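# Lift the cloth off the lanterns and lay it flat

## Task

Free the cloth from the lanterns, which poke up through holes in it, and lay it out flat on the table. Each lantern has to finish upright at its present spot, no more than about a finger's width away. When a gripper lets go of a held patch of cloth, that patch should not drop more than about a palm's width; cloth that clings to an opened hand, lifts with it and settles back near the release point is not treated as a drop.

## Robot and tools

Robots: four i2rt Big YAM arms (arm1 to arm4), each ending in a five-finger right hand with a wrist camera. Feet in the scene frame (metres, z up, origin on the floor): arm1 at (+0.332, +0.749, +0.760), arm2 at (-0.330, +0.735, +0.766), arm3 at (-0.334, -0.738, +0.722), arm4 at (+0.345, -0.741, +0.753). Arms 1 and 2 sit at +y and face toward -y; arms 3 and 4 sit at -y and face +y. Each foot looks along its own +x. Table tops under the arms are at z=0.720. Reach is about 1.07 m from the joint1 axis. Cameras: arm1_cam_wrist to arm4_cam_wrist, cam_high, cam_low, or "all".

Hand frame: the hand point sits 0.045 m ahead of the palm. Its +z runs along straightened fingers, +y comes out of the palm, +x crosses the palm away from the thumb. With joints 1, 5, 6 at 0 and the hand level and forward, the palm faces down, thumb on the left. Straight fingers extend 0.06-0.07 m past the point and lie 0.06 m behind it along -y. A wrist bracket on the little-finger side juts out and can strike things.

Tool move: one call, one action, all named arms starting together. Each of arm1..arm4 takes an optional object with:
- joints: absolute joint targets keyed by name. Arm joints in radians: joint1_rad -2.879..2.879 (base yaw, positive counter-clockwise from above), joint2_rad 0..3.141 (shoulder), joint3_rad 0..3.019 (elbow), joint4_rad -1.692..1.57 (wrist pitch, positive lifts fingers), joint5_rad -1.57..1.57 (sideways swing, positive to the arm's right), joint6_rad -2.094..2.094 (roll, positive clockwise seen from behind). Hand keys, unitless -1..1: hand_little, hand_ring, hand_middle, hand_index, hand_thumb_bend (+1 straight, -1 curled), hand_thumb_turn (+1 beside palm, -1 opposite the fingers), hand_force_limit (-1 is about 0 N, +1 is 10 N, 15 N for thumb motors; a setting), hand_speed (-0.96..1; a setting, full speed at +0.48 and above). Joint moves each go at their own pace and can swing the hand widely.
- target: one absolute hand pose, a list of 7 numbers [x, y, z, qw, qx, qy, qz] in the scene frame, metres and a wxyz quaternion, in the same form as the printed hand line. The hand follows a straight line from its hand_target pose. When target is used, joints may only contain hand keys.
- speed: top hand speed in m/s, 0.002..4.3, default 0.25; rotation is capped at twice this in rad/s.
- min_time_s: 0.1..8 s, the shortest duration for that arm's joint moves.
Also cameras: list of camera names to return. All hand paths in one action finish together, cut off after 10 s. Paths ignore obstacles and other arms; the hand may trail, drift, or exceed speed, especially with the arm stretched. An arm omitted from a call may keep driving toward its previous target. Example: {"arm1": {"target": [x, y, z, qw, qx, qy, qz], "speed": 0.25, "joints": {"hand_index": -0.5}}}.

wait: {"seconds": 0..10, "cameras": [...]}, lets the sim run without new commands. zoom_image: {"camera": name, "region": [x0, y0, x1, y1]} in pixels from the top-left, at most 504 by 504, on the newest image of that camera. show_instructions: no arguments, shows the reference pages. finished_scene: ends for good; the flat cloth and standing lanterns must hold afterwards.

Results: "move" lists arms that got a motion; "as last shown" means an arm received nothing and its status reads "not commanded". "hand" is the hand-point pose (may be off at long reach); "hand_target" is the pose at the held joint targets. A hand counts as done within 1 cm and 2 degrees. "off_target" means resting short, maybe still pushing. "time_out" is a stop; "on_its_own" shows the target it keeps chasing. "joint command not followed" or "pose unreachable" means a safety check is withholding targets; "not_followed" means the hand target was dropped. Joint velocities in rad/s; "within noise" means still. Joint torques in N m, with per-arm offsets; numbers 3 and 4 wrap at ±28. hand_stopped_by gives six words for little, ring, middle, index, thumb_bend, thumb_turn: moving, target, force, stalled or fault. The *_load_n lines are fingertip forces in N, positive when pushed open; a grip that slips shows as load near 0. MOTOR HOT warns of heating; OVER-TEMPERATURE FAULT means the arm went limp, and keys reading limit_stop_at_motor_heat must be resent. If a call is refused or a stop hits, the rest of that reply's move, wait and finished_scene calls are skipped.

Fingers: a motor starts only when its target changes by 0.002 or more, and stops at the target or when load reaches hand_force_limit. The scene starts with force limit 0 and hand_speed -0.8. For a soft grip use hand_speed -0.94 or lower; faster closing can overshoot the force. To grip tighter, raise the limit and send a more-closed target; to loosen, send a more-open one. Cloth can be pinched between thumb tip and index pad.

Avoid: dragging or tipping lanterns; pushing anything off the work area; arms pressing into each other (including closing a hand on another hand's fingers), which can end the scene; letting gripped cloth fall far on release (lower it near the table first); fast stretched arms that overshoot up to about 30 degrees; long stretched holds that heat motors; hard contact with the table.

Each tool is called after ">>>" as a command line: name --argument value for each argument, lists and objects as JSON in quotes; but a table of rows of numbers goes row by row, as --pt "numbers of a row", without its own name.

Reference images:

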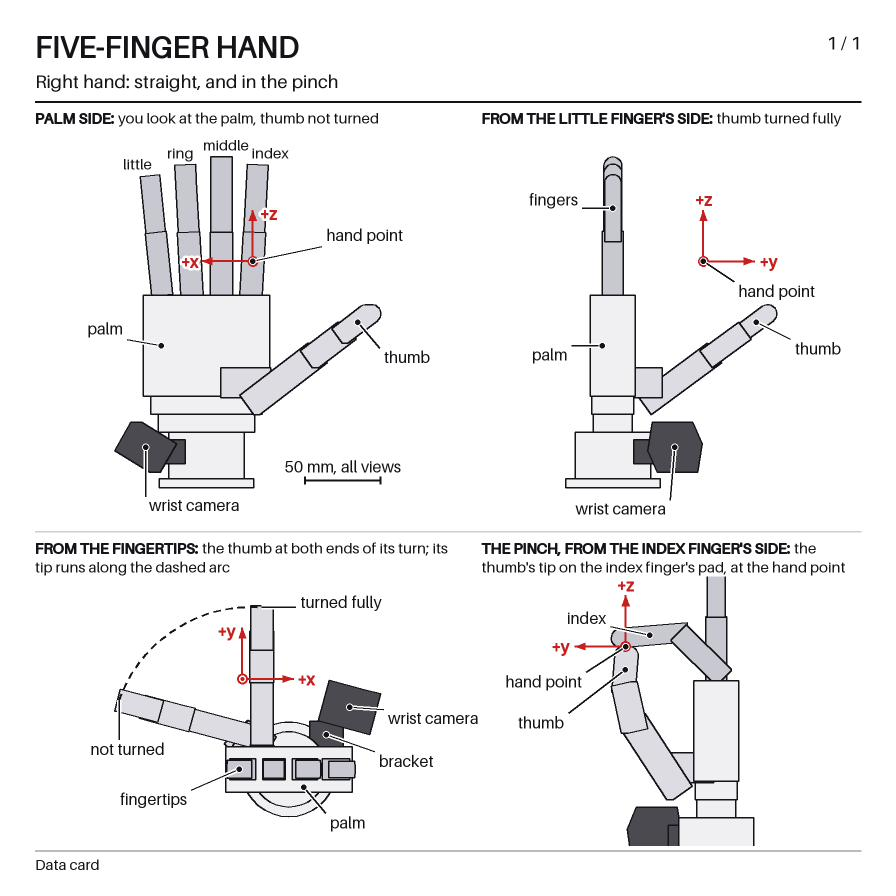

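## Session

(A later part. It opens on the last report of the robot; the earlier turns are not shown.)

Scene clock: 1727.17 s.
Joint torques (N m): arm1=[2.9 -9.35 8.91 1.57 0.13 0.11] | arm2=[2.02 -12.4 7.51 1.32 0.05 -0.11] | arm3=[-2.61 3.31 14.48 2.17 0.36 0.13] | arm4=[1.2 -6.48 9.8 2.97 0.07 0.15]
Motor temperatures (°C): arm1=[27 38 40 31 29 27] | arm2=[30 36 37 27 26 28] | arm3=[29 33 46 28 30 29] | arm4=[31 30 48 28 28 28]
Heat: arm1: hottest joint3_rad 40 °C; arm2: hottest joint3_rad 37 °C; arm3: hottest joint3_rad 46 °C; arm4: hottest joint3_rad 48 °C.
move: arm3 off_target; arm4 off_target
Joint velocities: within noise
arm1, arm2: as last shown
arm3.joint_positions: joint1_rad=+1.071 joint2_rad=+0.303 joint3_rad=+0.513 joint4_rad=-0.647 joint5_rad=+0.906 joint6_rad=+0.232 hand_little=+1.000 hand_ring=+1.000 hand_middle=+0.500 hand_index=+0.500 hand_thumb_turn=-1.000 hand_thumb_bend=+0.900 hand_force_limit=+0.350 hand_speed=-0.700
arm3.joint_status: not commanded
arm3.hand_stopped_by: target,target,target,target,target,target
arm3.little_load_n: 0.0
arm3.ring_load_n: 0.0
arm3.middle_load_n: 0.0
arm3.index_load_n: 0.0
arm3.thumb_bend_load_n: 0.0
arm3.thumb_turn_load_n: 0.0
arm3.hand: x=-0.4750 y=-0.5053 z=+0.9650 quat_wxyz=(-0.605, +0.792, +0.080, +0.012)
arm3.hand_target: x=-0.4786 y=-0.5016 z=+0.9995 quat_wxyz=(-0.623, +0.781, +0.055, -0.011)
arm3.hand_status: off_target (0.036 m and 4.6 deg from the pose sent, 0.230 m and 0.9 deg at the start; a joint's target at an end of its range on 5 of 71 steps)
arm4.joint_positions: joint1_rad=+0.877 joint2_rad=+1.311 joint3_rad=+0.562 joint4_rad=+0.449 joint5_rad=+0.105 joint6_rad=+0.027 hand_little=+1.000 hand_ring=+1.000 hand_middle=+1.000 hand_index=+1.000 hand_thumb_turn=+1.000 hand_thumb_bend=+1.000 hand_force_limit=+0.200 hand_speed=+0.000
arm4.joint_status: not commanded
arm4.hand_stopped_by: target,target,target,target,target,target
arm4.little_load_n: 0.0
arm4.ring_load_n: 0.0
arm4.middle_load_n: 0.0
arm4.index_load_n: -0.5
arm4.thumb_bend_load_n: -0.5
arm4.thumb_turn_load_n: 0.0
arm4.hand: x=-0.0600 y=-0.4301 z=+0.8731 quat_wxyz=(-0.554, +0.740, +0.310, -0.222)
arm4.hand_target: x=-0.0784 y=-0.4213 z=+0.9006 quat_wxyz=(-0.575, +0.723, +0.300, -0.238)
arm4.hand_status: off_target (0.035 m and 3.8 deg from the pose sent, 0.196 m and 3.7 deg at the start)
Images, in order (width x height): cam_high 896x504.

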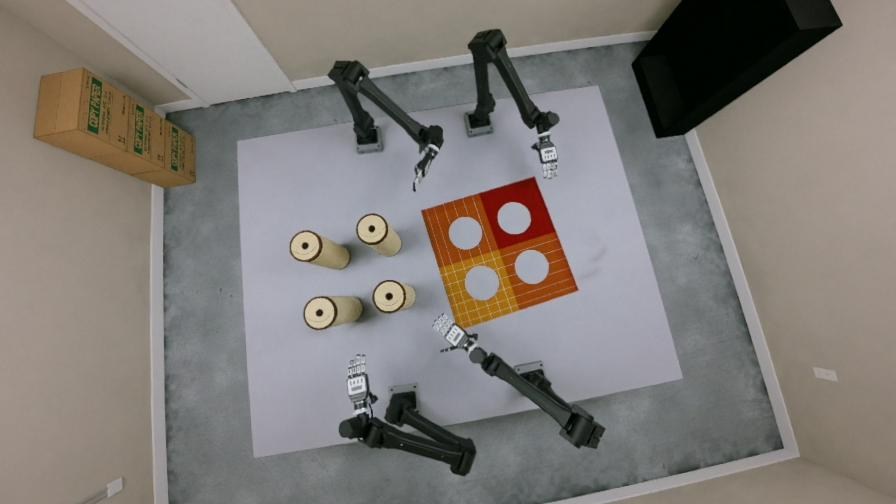

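>>> move --arm4 '{"target": [-0.145, -0.370, 0.785, 0.5752, -0.7231, -0.2995, 0.2382], "speed": 0.1}' --cameras '["cam_high", "cam_low", "arm4_cam_wrist"]'

>>> zoom_image --camera "cam_high" --region '[280, 190, 460, 370]'

>>> zoom_image --camera "cam_low" --region '[250, 200, 550, 340]'

Scene clock: 1737.80 s.
Joint torques (N m): arm1=[2.73 -9.41 9.25 1.61 0.14 0.12] | arm2=[2.02 -12.4 7.51 1.32 0.05 -0.12] | arm3=[-2.49 3.31 14.53 2.18 0.34 0.12] | arm4=[1.38 -11.63 7.13 2.97 0.07 0.15]
Motor temperatures (°C): arm1=[27 38 40 31 29 27] | arm2=[30 36 37 27 26 28] | arm3=[29 33 50 28 29 29] | arm4=[31 30 48 28 28 28]
Heat: arm1: hottest joint3_rad 40 °C; arm2: hottest joint3_rad 37 °C; arm3: hottest joint3_rad 50 °C; arm4: hottest joint3_rad 48 °C.
move: arm4 off_target
Joint velocities: within noise
arm1, arm2, arm3: as last shown
arm1.little_load_n: -0.5
arm3.little_load_n: -0.5
arm4.joint_positions: joint1_rad=+0.879 joint2_rad=+1.806 joint3_rad=+0.715 joint4_rad=+0.799 joint5_rad=+0.111 joint6_rad=+0.028 hand_little=+1.000 hand_ring=+1.000 hand_middle=+1.000 hand_index=+1.000 hand_thumb_turn=+1.000 hand_thumb_bend=+1.000 hand_force_limit=+0.200 hand_speed=+0.000
arm4.joint_status: not commanded
arm4.hand_stopped_by: target,target,target,target,target,target
arm4.little_load_n: 0.0
arm4.ring_load_n: 0.0
arm4.middle_load_n: 0.0
arm4.index_load_n: 0.0
arm4.thumb_bend_load_n: 0.0
arm4.thumb_turn_load_n: -0.5
arm4.hand: x=-0.1250 y=-0.3766 z=+0.7656 quat_wxyz=(-0.558, +0.738, +0.308, -0.222)
arm4.hand_target: x=-0.1442 y=-0.3709 z=+0.7856 quat_wxyz=(-0.575, +0.723, +0.300, -0.239)
arm4.hand_status: off_target (0.029 m and 3.4 deg from the pose sent, 0.136 m and 3.8 deg at the start)
pictures: arm4_cam_wrist, cam_high, cam_low
Images, in order (width x height): arm4_cam_wrist 672x504, cam_high 896x504, cam_low 896x504.

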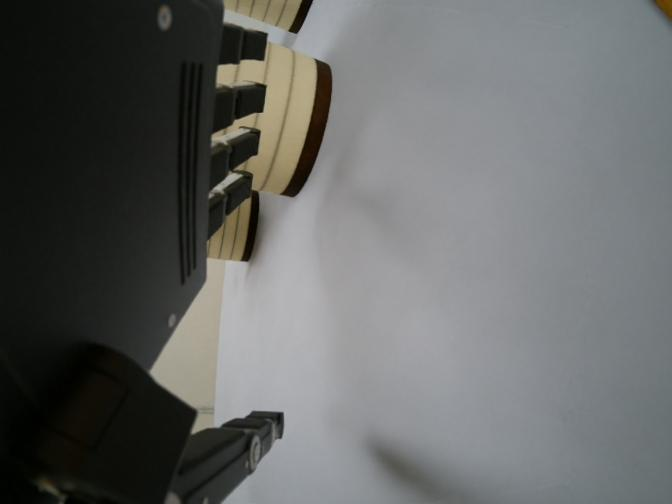

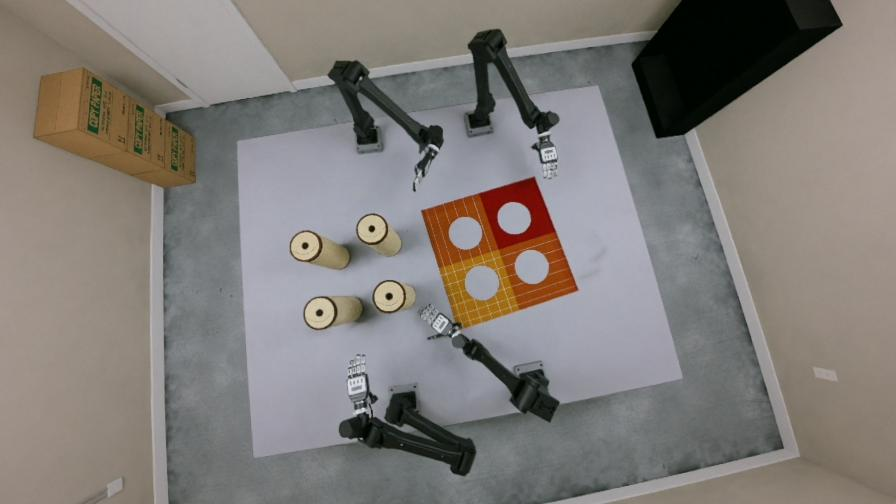

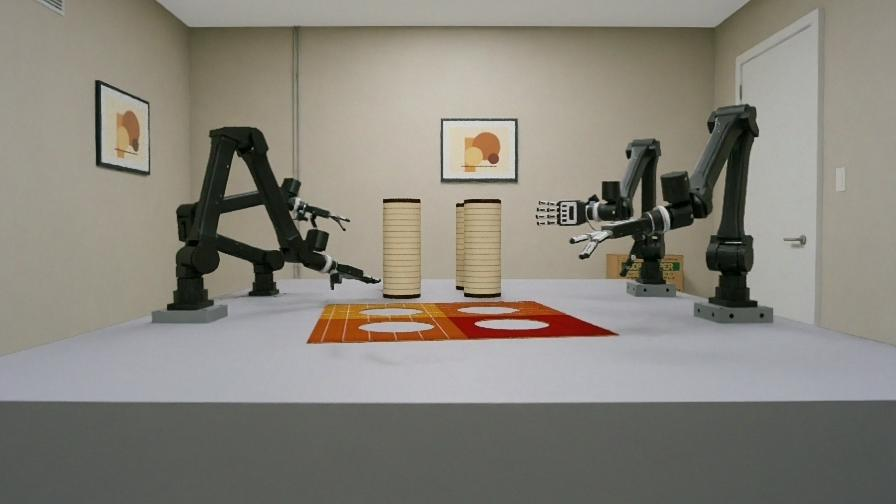

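Scaled by 2.800 from the camera's image (finer frame: 1280x720).

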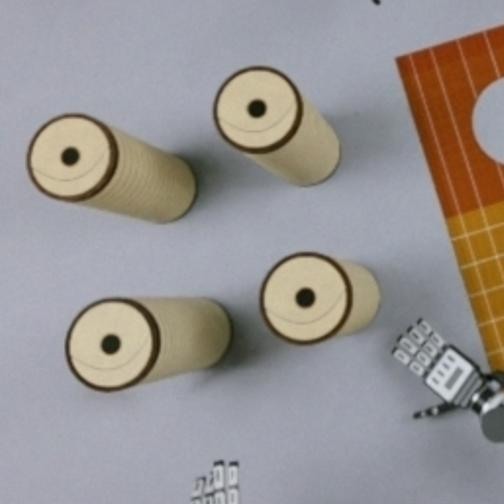

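Scaled by 1.680 from the camera's image (finer frame: 1280x720).

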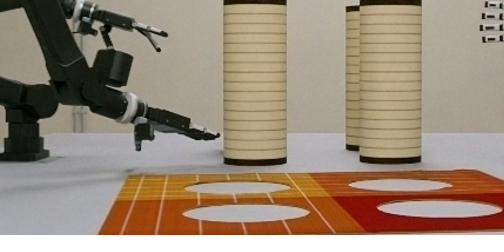

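>>> move --arm4 '{"target": [-0.194, -0.349, 0.788, 0.5752, -0.7231, -0.2995, 0.2382], "speed": 0.06}' --cameras '["cam_high", "arm4_cam_wrist"]'

>>> zoom_image --camera "cam_high" --region '[280, 190, 460, 370]'

Scene clock: 1745.93 s.
Joint torques (N m): arm1=[3.25 -9.41 9.02 1.63 0.15 0.1] | arm2=[1.96 -12.34 7.53 1.32 0.05 -0.12] | arm3=[-2.49 3.02 14.46 2.15 0.36 0.12] | arm4=[1.38 -12.69 7.76 1.72 0.08 0.14]
Motor temperatures (°C): arm1=[27 38 40 31 29 27] | arm2=[30 36 37 27 26 28] | arm3=[29 33 51 28 29 29] | arm4=[31 30 48 28 28 28]
Heat: arm1: hottest joint3_rad 40 °C; arm2: hottest joint3_rad 37 °C; arm3: hottest joint3_rad 51 °C; arm4: hottest joint3_rad 48 °C.
move: arm4 off_target
Joint velocities: within noise
arm1, arm2, arm3: as last shown
arm1.little_load_n: 0.0
arm1.index_load_n: -0.5
arm3.little_load_n: 0.0
arm3.thumb_turn_load_n: 0.5
arm4.joint_positions: joint1_rad=+0.908 joint2_rad=+1.875 joint3_rad=+0.869 joint4_rad=+0.756 joint5_rad=+0.139 joint6_rad=+0.035 hand_little=+1.000 hand_ring=+1.000 hand_middle=+1.000 hand_index=+1.000 hand_thumb_turn=+1.000 hand_thumb_bend=+1.000 hand_force_limit=+0.200 hand_speed=+0.000
arm4.joint_status: not commanded
arm4.hand_stopped_by: target,target,target,target,target,target
arm4.little_load_n: 0.0
arm4.ring_load_n: 0.0
arm4.middle_load_n: 0.0
arm4.index_load_n: 0.0
arm4.thumb_bend_load_n: 0.0
arm4.thumb_turn_load_n: 0.0
arm4.hand: x=-0.1785 y=-0.3515 z=+0.7812 quat_wxyz=(-0.573, +0.726, +0.302, -0.230)
arm4.hand_target: x=-0.1934 y=-0.3494 z=+0.7883 quat_wxyz=(-0.575, +0.723, +0.299, -0.238)
arm4.hand_status: off_target (0.017 m and 1.1 deg from the pose sent, 0.078 m and 3.4 deg at the start)
pictures: arm4_cam_wrist, cam_high
Images, in order (width x height): arm4_cam_wrist 672x504, cam_high 896x504.

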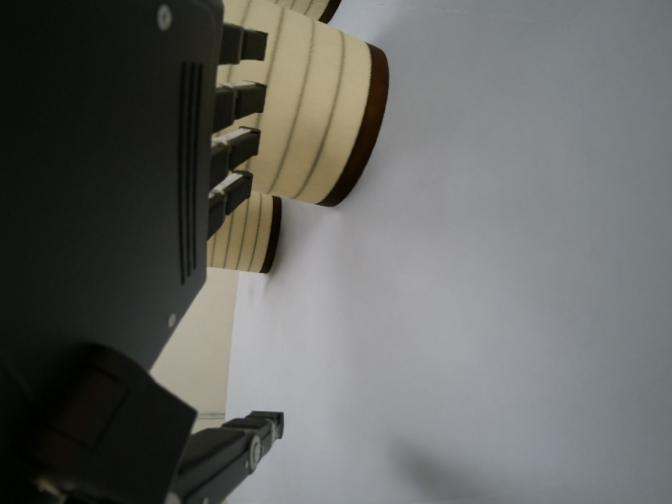

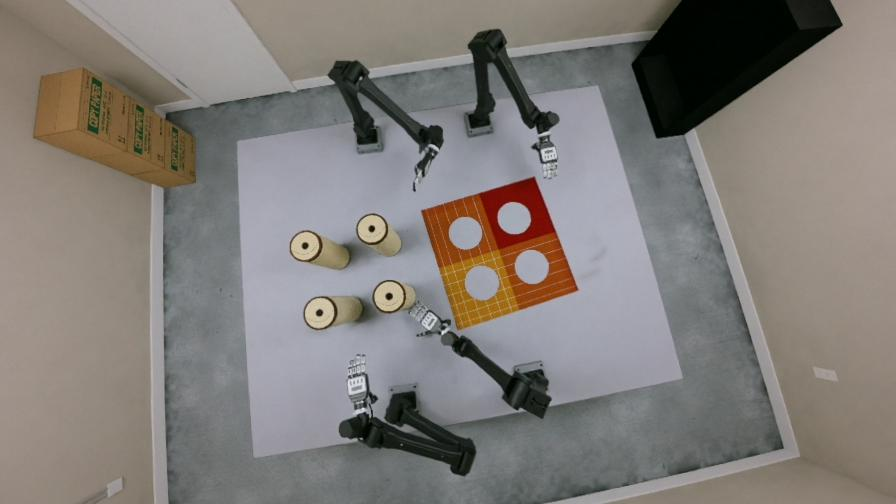

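Scaled by 2.800 from the camera's image (finer frame: 1280x720).

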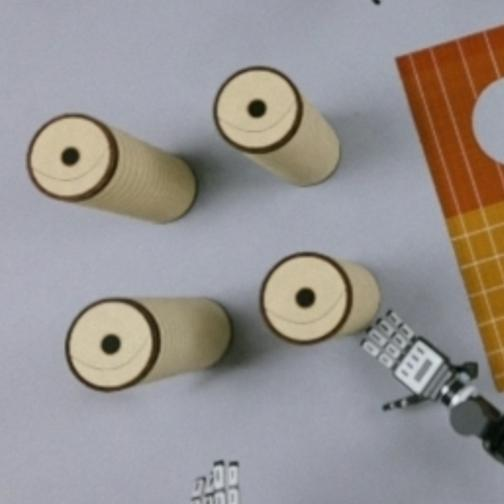

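>>> move --arm4 '{"target": [-0.207, -0.336, 0.790, 0.5752, -0.7231, -0.2995, 0.2382], "speed": 0.03}' --cameras '["cam_high"]'

>>> zoom_image --camera "cam_high" --region '[280, 190, 460, 370]'

Scene clock: 1752.03 s.
Joint torques (N m): arm1=[2.55 -9.35 9.06 1.5 0.11 0.09] | arm2=[1.96 -12.45 7.53 1.31 0.05 -0.12] | arm3=[-2.14 3.25 14.5 2.14 0.34 0.14] | arm4=[0.85 -13.16 8.14 1.74 -0.11 0.13]
Motor temperatures (°C): arm1=[27 38 40 31 29 27] | arm2=[30 36 37 27 26 28] | arm3=[29 33 52 28 29 29] | arm4=[31 30 47 28 28 28]
Heat: arm1: hottest joint3_rad 40 °C; arm2: hottest joint3_rad 37 °C; arm3: hottest joint3_rad 52 °C; arm4: hottest joint3_rad 47 °C.
move: arm4 off_target
Joint velocities: within noise
arm1, arm2, arm3: as last shown
arm1.index_load_n: 0.0
arm3.thumb_turn_load_n: 0.0
arm4.joint_positions: joint1_rad=+0.908 joint2_rad=+1.899 joint3_rad=+0.921 joint4_rad=+0.726 joint5_rad=+0.138 joint6_rad=+0.035 hand_little=+1.000 hand_ring=+1.000 hand_middle=+1.000 hand_index=+1.000 hand_thumb_turn=+1.000 hand_thumb_bend=+1.000 hand_force_limit=+0.200 hand_speed=+0.000
arm4.joint_status: not commanded
arm4.hand_stopped_by: target,target,target,target,target,target
arm4.little_load_n: 0.0
arm4.ring_load_n: 0.0
arm4.middle_load_n: 0.0
arm4.index_load_n: 0.0
arm4.thumb_bend_load_n: 0.0
arm4.thumb_turn_load_n: 0.0
arm4.hand: x=-0.1922 y=-0.3413 z=+0.7822 quat_wxyz=(-0.572, +0.727, +0.303, -0.230)
arm4.hand_target: x=-0.2064 y=-0.3363 z=+0.7905 quat_wxyz=(-0.575, +0.723, +0.299, -0.238)
arm4.hand_status: off_target (0.018 m and 1.1 deg from the pose sent, 0.034 m and 1.1 deg at the start)
Images, in order (width x height): cam_high 896x504.

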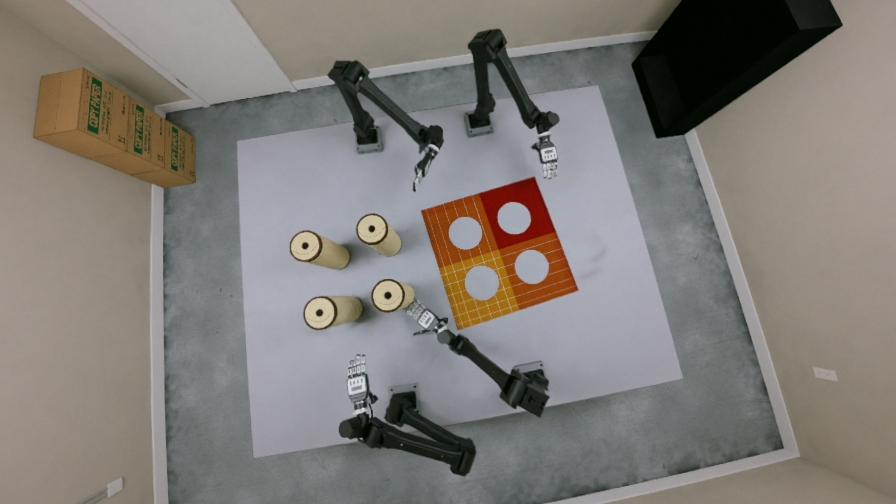

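Scaled by 2.800 from the camera's image (finer frame: 1280x720).

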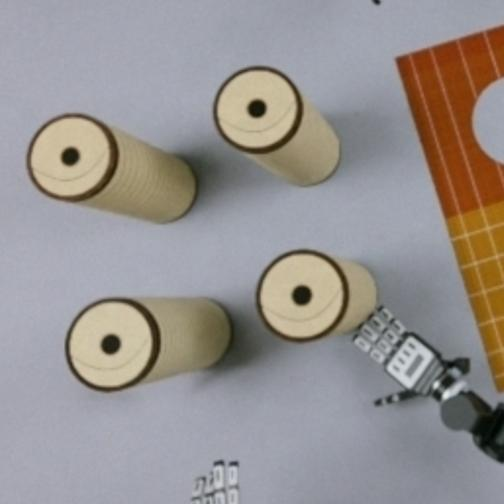

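>>> move --arm4 '{"target": [-0.2125, -0.3305, 0.790, 0.5752, -0.7231, -0.2995, 0.2382], "speed": 0.03}' --cameras '["cam_high"]'

>>> zoom_image --camera "cam_high" --region '[280, 190, 460, 370]'

Scene clock: 1756.53 s.
Joint torques (N m): arm1=[2.84 -9.58 9.18 1.65 0.11 0.1] | arm2=[1.96 -12.4 7.53 1.31 0.06 -0.12] | arm3=[-2.49 3.08 14.46 2.14 0.36 0.11] | arm4=[0.56 -13.51 8.28 1.73 -0.11 0.13]
Motor temperatures (°C): arm1=[27 38 40 31 29 27] | arm2=[30 36 37 27 26 28] | arm3=[29 33 53 28 29 29] | arm4=[31 30 47 28 28 28]
Heat: arm1: hottest joint3_rad 40 °C; arm2: hottest joint3_rad 37 °C; arm3: hottest joint3_rad 53 °C; arm4: hottest joint3_rad 47 °C.
move: arm4 off_target
Joint velocities: within noise
arm1, arm2, arm3: as last shown
arm3.little_load_n: -0.5
arm3.ring_load_n: -0.5
arm4.joint_positions: joint1_rad=+0.908 joint2_rad=+1.912 joint3_rad=+0.945 joint4_rad=+0.715 joint5_rad=+0.136 joint6_rad=+0.035 hand_little=+1.000 hand_ring=+1.000 hand_middle=+1.000 hand_index=+1.000 hand_thumb_turn=+1.000 hand_thumb_bend=+1.000 hand_force_limit=+0.200 hand_speed=+0.000
arm4.joint_status: not commanded
arm4.hand_stopped_by: target,target,target,target,target,target
arm4.little_load_n: 0.0
arm4.ring_load_n: -0.5
arm4.middle_load_n: 0.0
arm4.index_load_n: 0.0
arm4.thumb_bend_load_n: 0.0
arm4.thumb_turn_load_n: -0.5
arm4.hand: x=-0.1985 y=-0.3371 z=+0.7820 quat_wxyz=(-0.572, +0.727, +0.303, -0.231)
arm4.hand_target: x=-0.2118 y=-0.3309 z=+0.7902 quat_wxyz=(-0.575, +0.723, +0.300, -0.238)
arm4.hand_status: off_target (0.017 m and 1.1 deg from the pose sent, 0.024 m and 1.1 deg at the start)
Images, in order (width x height): cam_high 896x504.

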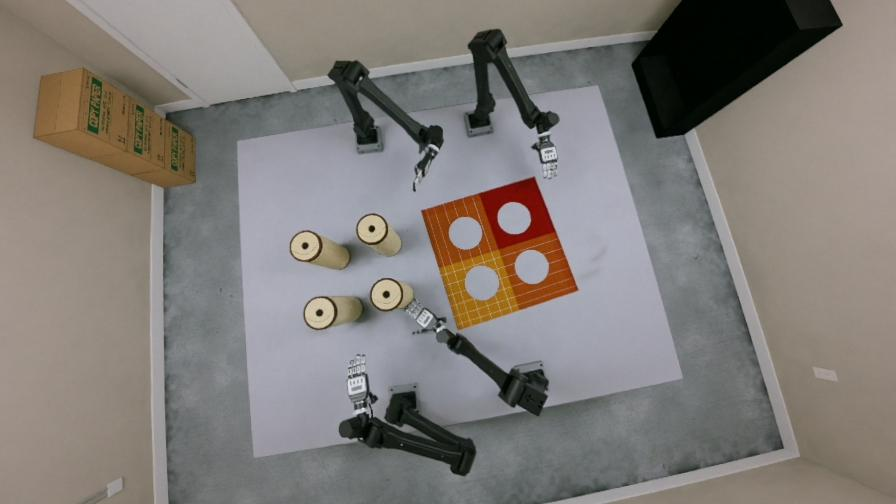

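Scaled by 2.800 from the camera's image (finer frame: 1280x720).

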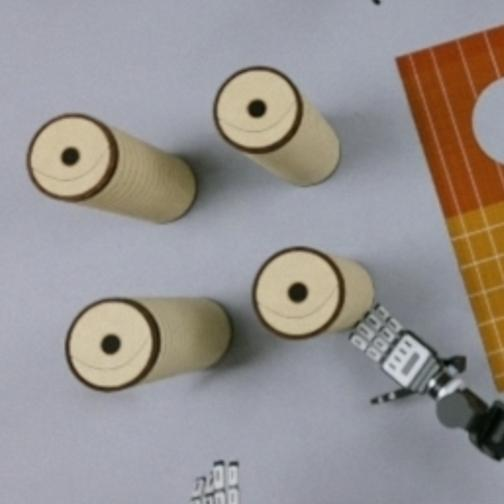

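>>> move --arm4 '{"target": [-0.16, -0.383, 0.81, 0.5752, -0.7231, -0.2995, 0.2382], "speed": 0.06}'

>>> move --arm4 '{"target": [-0.05, -0.48, 0.95, 0.5752, -0.7231, -0.2995, 0.2382], "speed": 0.15}' --cameras '["cam_high", "cam_low"]'

>>> zoom_image --camera "cam_high" --region '[280, 190, 460, 370]'

>>> zoom_image --camera "cam_high" --region '[400, 160, 620, 380]'

>>> zoom_image --camera "cam_low" --region '[280, 180, 640, 360]'

Scene clock: 1765.17 s.
Joint torques (N m): arm1=[3.02 -9.17 9.17 1.48 0.11 0.12] | arm2=[1.96 -12.4 7.5 1.33 0.06 -0.12] | arm3=[-2.37 3.08 14.53 2.14 0.36 0.12] | arm4=[1.44 -13.74 5.19 2.99 0.09 0.15]
Motor temperatures (°C): arm1=[27 38 40 31 29 27] | arm2=[30 36 37 27 26 28] | arm3=[29 32 54 28 29 29] | arm4=[31 31 47 28 28 28]
Heat: arm1: hottest joint3_rad 40 °C; arm2: hottest joint3_rad 37 °C; arm3: hottest joint3_rad 54 °C; arm4: hottest joint3_rad 47 °C.
move: arm4 off_target
Joint velocities: within noise
arm1.joint_positions: joint1_rad=+0.747 joint2_rad=+1.325 joint3_rad=+0.604 joint4_rad=+0.431 joint5_rad=+0.694 joint6_rad=+0.180 hand_little=+1.000 hand_ring=+1.000 hand_middle=+0.500 hand_index=+0.500 hand_thumb_turn=-1.000 hand_thumb_bend=+0.900 hand_force_limit=+0.150 hand_speed=-0.700
arm1.joint_status: not commanded
arm1.hand_stopped_by: target,target,target,target,target,target
arm1.little_load_n: 0.0
arm1.ring_load_n: 0.0
arm1.middle_load_n: 0.0
arm1.index_load_n: 0.0
arm1.thumb_bend_load_n: 0.0
arm1.thumb_turn_load_n: 0.0
arm1.hand: x=+0.6268 y=+0.3265 z=+0.8961 quat_wxyz=(-0.021, +0.034, -0.783, +0.621)
arm1.hand_target: x=+0.6320 y=+0.3300 z=+0.8999 quat_wxyz=(-0.027, +0.034, -0.782, +0.622)
arm1.hand_status: not commanded
arm2, arm3: as last shown
arm3.little_load_n: 0.0
arm4.joint_positions: joint1_rad=+0.923 joint2_rad=+1.770 joint3_rad=+0.772 joint4_rad=+0.717 joint5_rad=+0.153 joint6_rad=+0.038 hand_little=+1.000 hand_ring=+1.000 hand_middle=+1.000 hand_index=+1.000 hand_thumb_turn=+1.000 hand_thumb_bend=+1.000 hand_force_limit=+0.200 hand_speed=+0.000
arm4.joint_status: not commanded
arm4.hand_stopped_by: target,target,target,target,target,target
arm4.little_load_n: 0.0
arm4.ring_load_n: 0.0
arm4.middle_load_n: 0.0
arm4.index_load_n: 0.0
arm4.thumb_bend_load_n: 0.0
arm4.thumb_turn_load_n: 0.0
arm4.hand: x=-0.1520 y=-0.3796 z=+0.7917 quat_wxyz=(-0.562, +0.735, +0.307, -0.224)
arm4.hand_target: x=-0.1598 y=-0.3831 z=+0.8097 quat_wxyz=(-0.575, +0.723, +0.300, -0.238)
arm4.hand_status: off_target (0.020 m and 2.7 deg from the pose sent, 0.066 m and 1.1 deg at the start)
pictures: none

Scene clock: 1767.17 s.
Joint torques (N m): arm1=[3.14 -9.76 9.25 1.52 0.11 0.15] | arm2=[2.08 -12.4 7.5 1.32 0.05 -0.12] | arm3=[-2.2 3.14 14.43 2.14 0.34 0.12] | arm4=[1.49 -3.96 7.79 1.72 0.09 0.15]
Motor temperatures (°C): arm1=[27 38 40 31 29 27] | arm2=[30 36 37 27 26 28] | arm3=[29 32 54 28 29 29] | arm4=[31 31 47 28 28 28]
Heat: arm1: hottest joint3_rad 40 °C; arm2: hottest joint3_rad 37 °C; arm3: hottest joint3_rad 54 °C; arm4: hottest joint3_rad 47 °C.
move: arm4 done
Joint velocities: within noise
arm1, arm3: as last shown
arm2.joint_positions: joint1_rad=+1.036 joint2_rad=+1.593 joint3_rad=+0.897 joint4_rad=+0.689 joint5_rad=+1.555 joint6_rad=-1.574 hand_little=+1.000 hand_ring=+1.000 hand_middle=+1.000 hand_index=+1.000 hand_thumb_turn=-1.000 hand_thumb_bend=-0.939 hand_force_limit=+0.000 hand_speed=+0.000
arm2.joint_status: not commanded
arm2.hand_stopped_by: target,target,target,target,force,target
arm2.little_load_n: 0.0
arm2.ring_load_n: 0.0
arm2.middle_load_n: 0.0
arm2.index_load_n: 0.0
arm2.thumb_bend_load_n: 7.5
arm2.thumb_turn_load_n: 1.0
arm2.hand: x=-0.0984 y=+0.3468 z=+0.9985 quat_wxyz=(+0.622, +0.342, -0.619, +0.337)
arm2.hand_target: x=-0.1001 y=+0.3499 z=+1.0000 quat_wxyz=(+0.620, +0.340, -0.620, +0.340)
arm2.hand_status: not commanded
arm3.ring_load_n: 0.0
arm3.middle_load_n: -0.5
arm4.joint_positions: joint1_rad=+0.967 joint2_rad=+1.027 joint3_rad=+0.554 joint4_rad=+0.247 joint5_rad=+0.196 joint6_rad=+0.049 hand_little=+1.000 hand_ring=+1.000 hand_middle=+1.000 hand_index=+1.000 hand_thumb_turn=+1.000 hand_thumb_bend=+1.000 hand_force_limit=+0.200 hand_speed=+0.000
arm4.joint_status: not commanded
arm4.hand_stopped_by: target,target,target,target,target,target
arm4.little_load_n: 0.0
arm4.ring_load_n: 0.0
arm4.middle_load_n: 0.0
arm4.index_load_n: 0.0
arm4.thumb_bend_load_n: 0.0
arm4.thumb_turn_load_n: 0.0
arm4.hand: x=-0.0478 y=-0.4747 z=+0.9535 quat_wxyz=(-0.582, +0.719, +0.297, -0.236)
arm4.hand_target: x=-0.0499 y=-0.4799 z=+0.9500 quat_wxyz=(-0.575, +0.723, +0.299, -0.238)
arm4.hand_status: done (0.007 m and 0.9 deg from the pose sent, 0.213 m and 2.7 deg at the start)
Images, in order (width x height): cam_high 896x504, cam_low 896x504.

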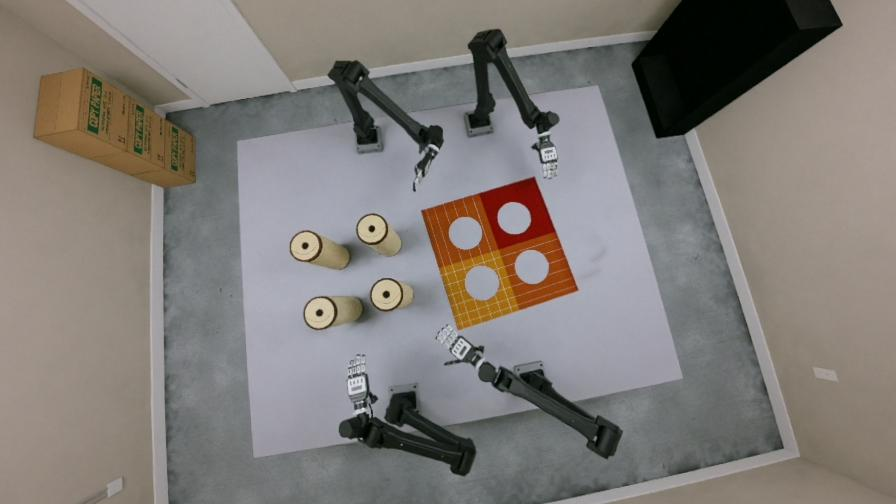

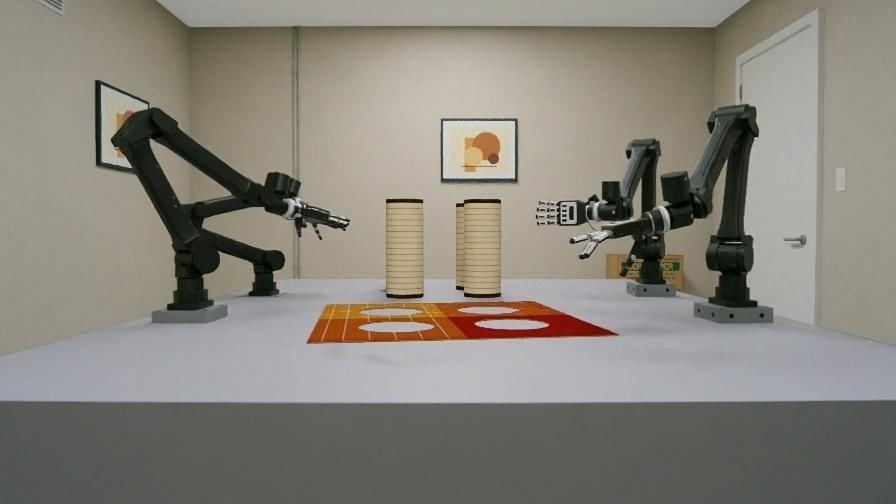

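Scaled by 2.800 from the camera's image (finer frame: 1280x720).

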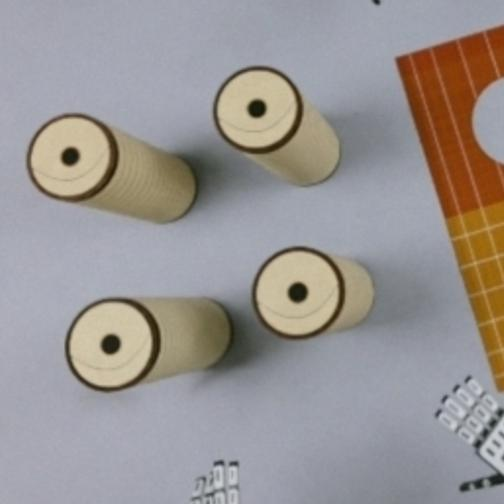

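Scaled by 2.291 from the camera's image (finer frame: 1280x720).

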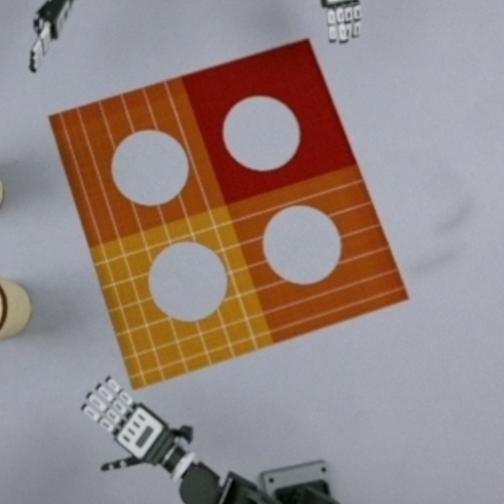

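Scaled by 1.400 from the camera's image (finer frame: 1280x720).

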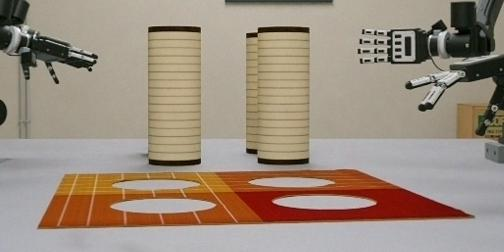

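>>> finished_scene

The scene is finished: the task was done.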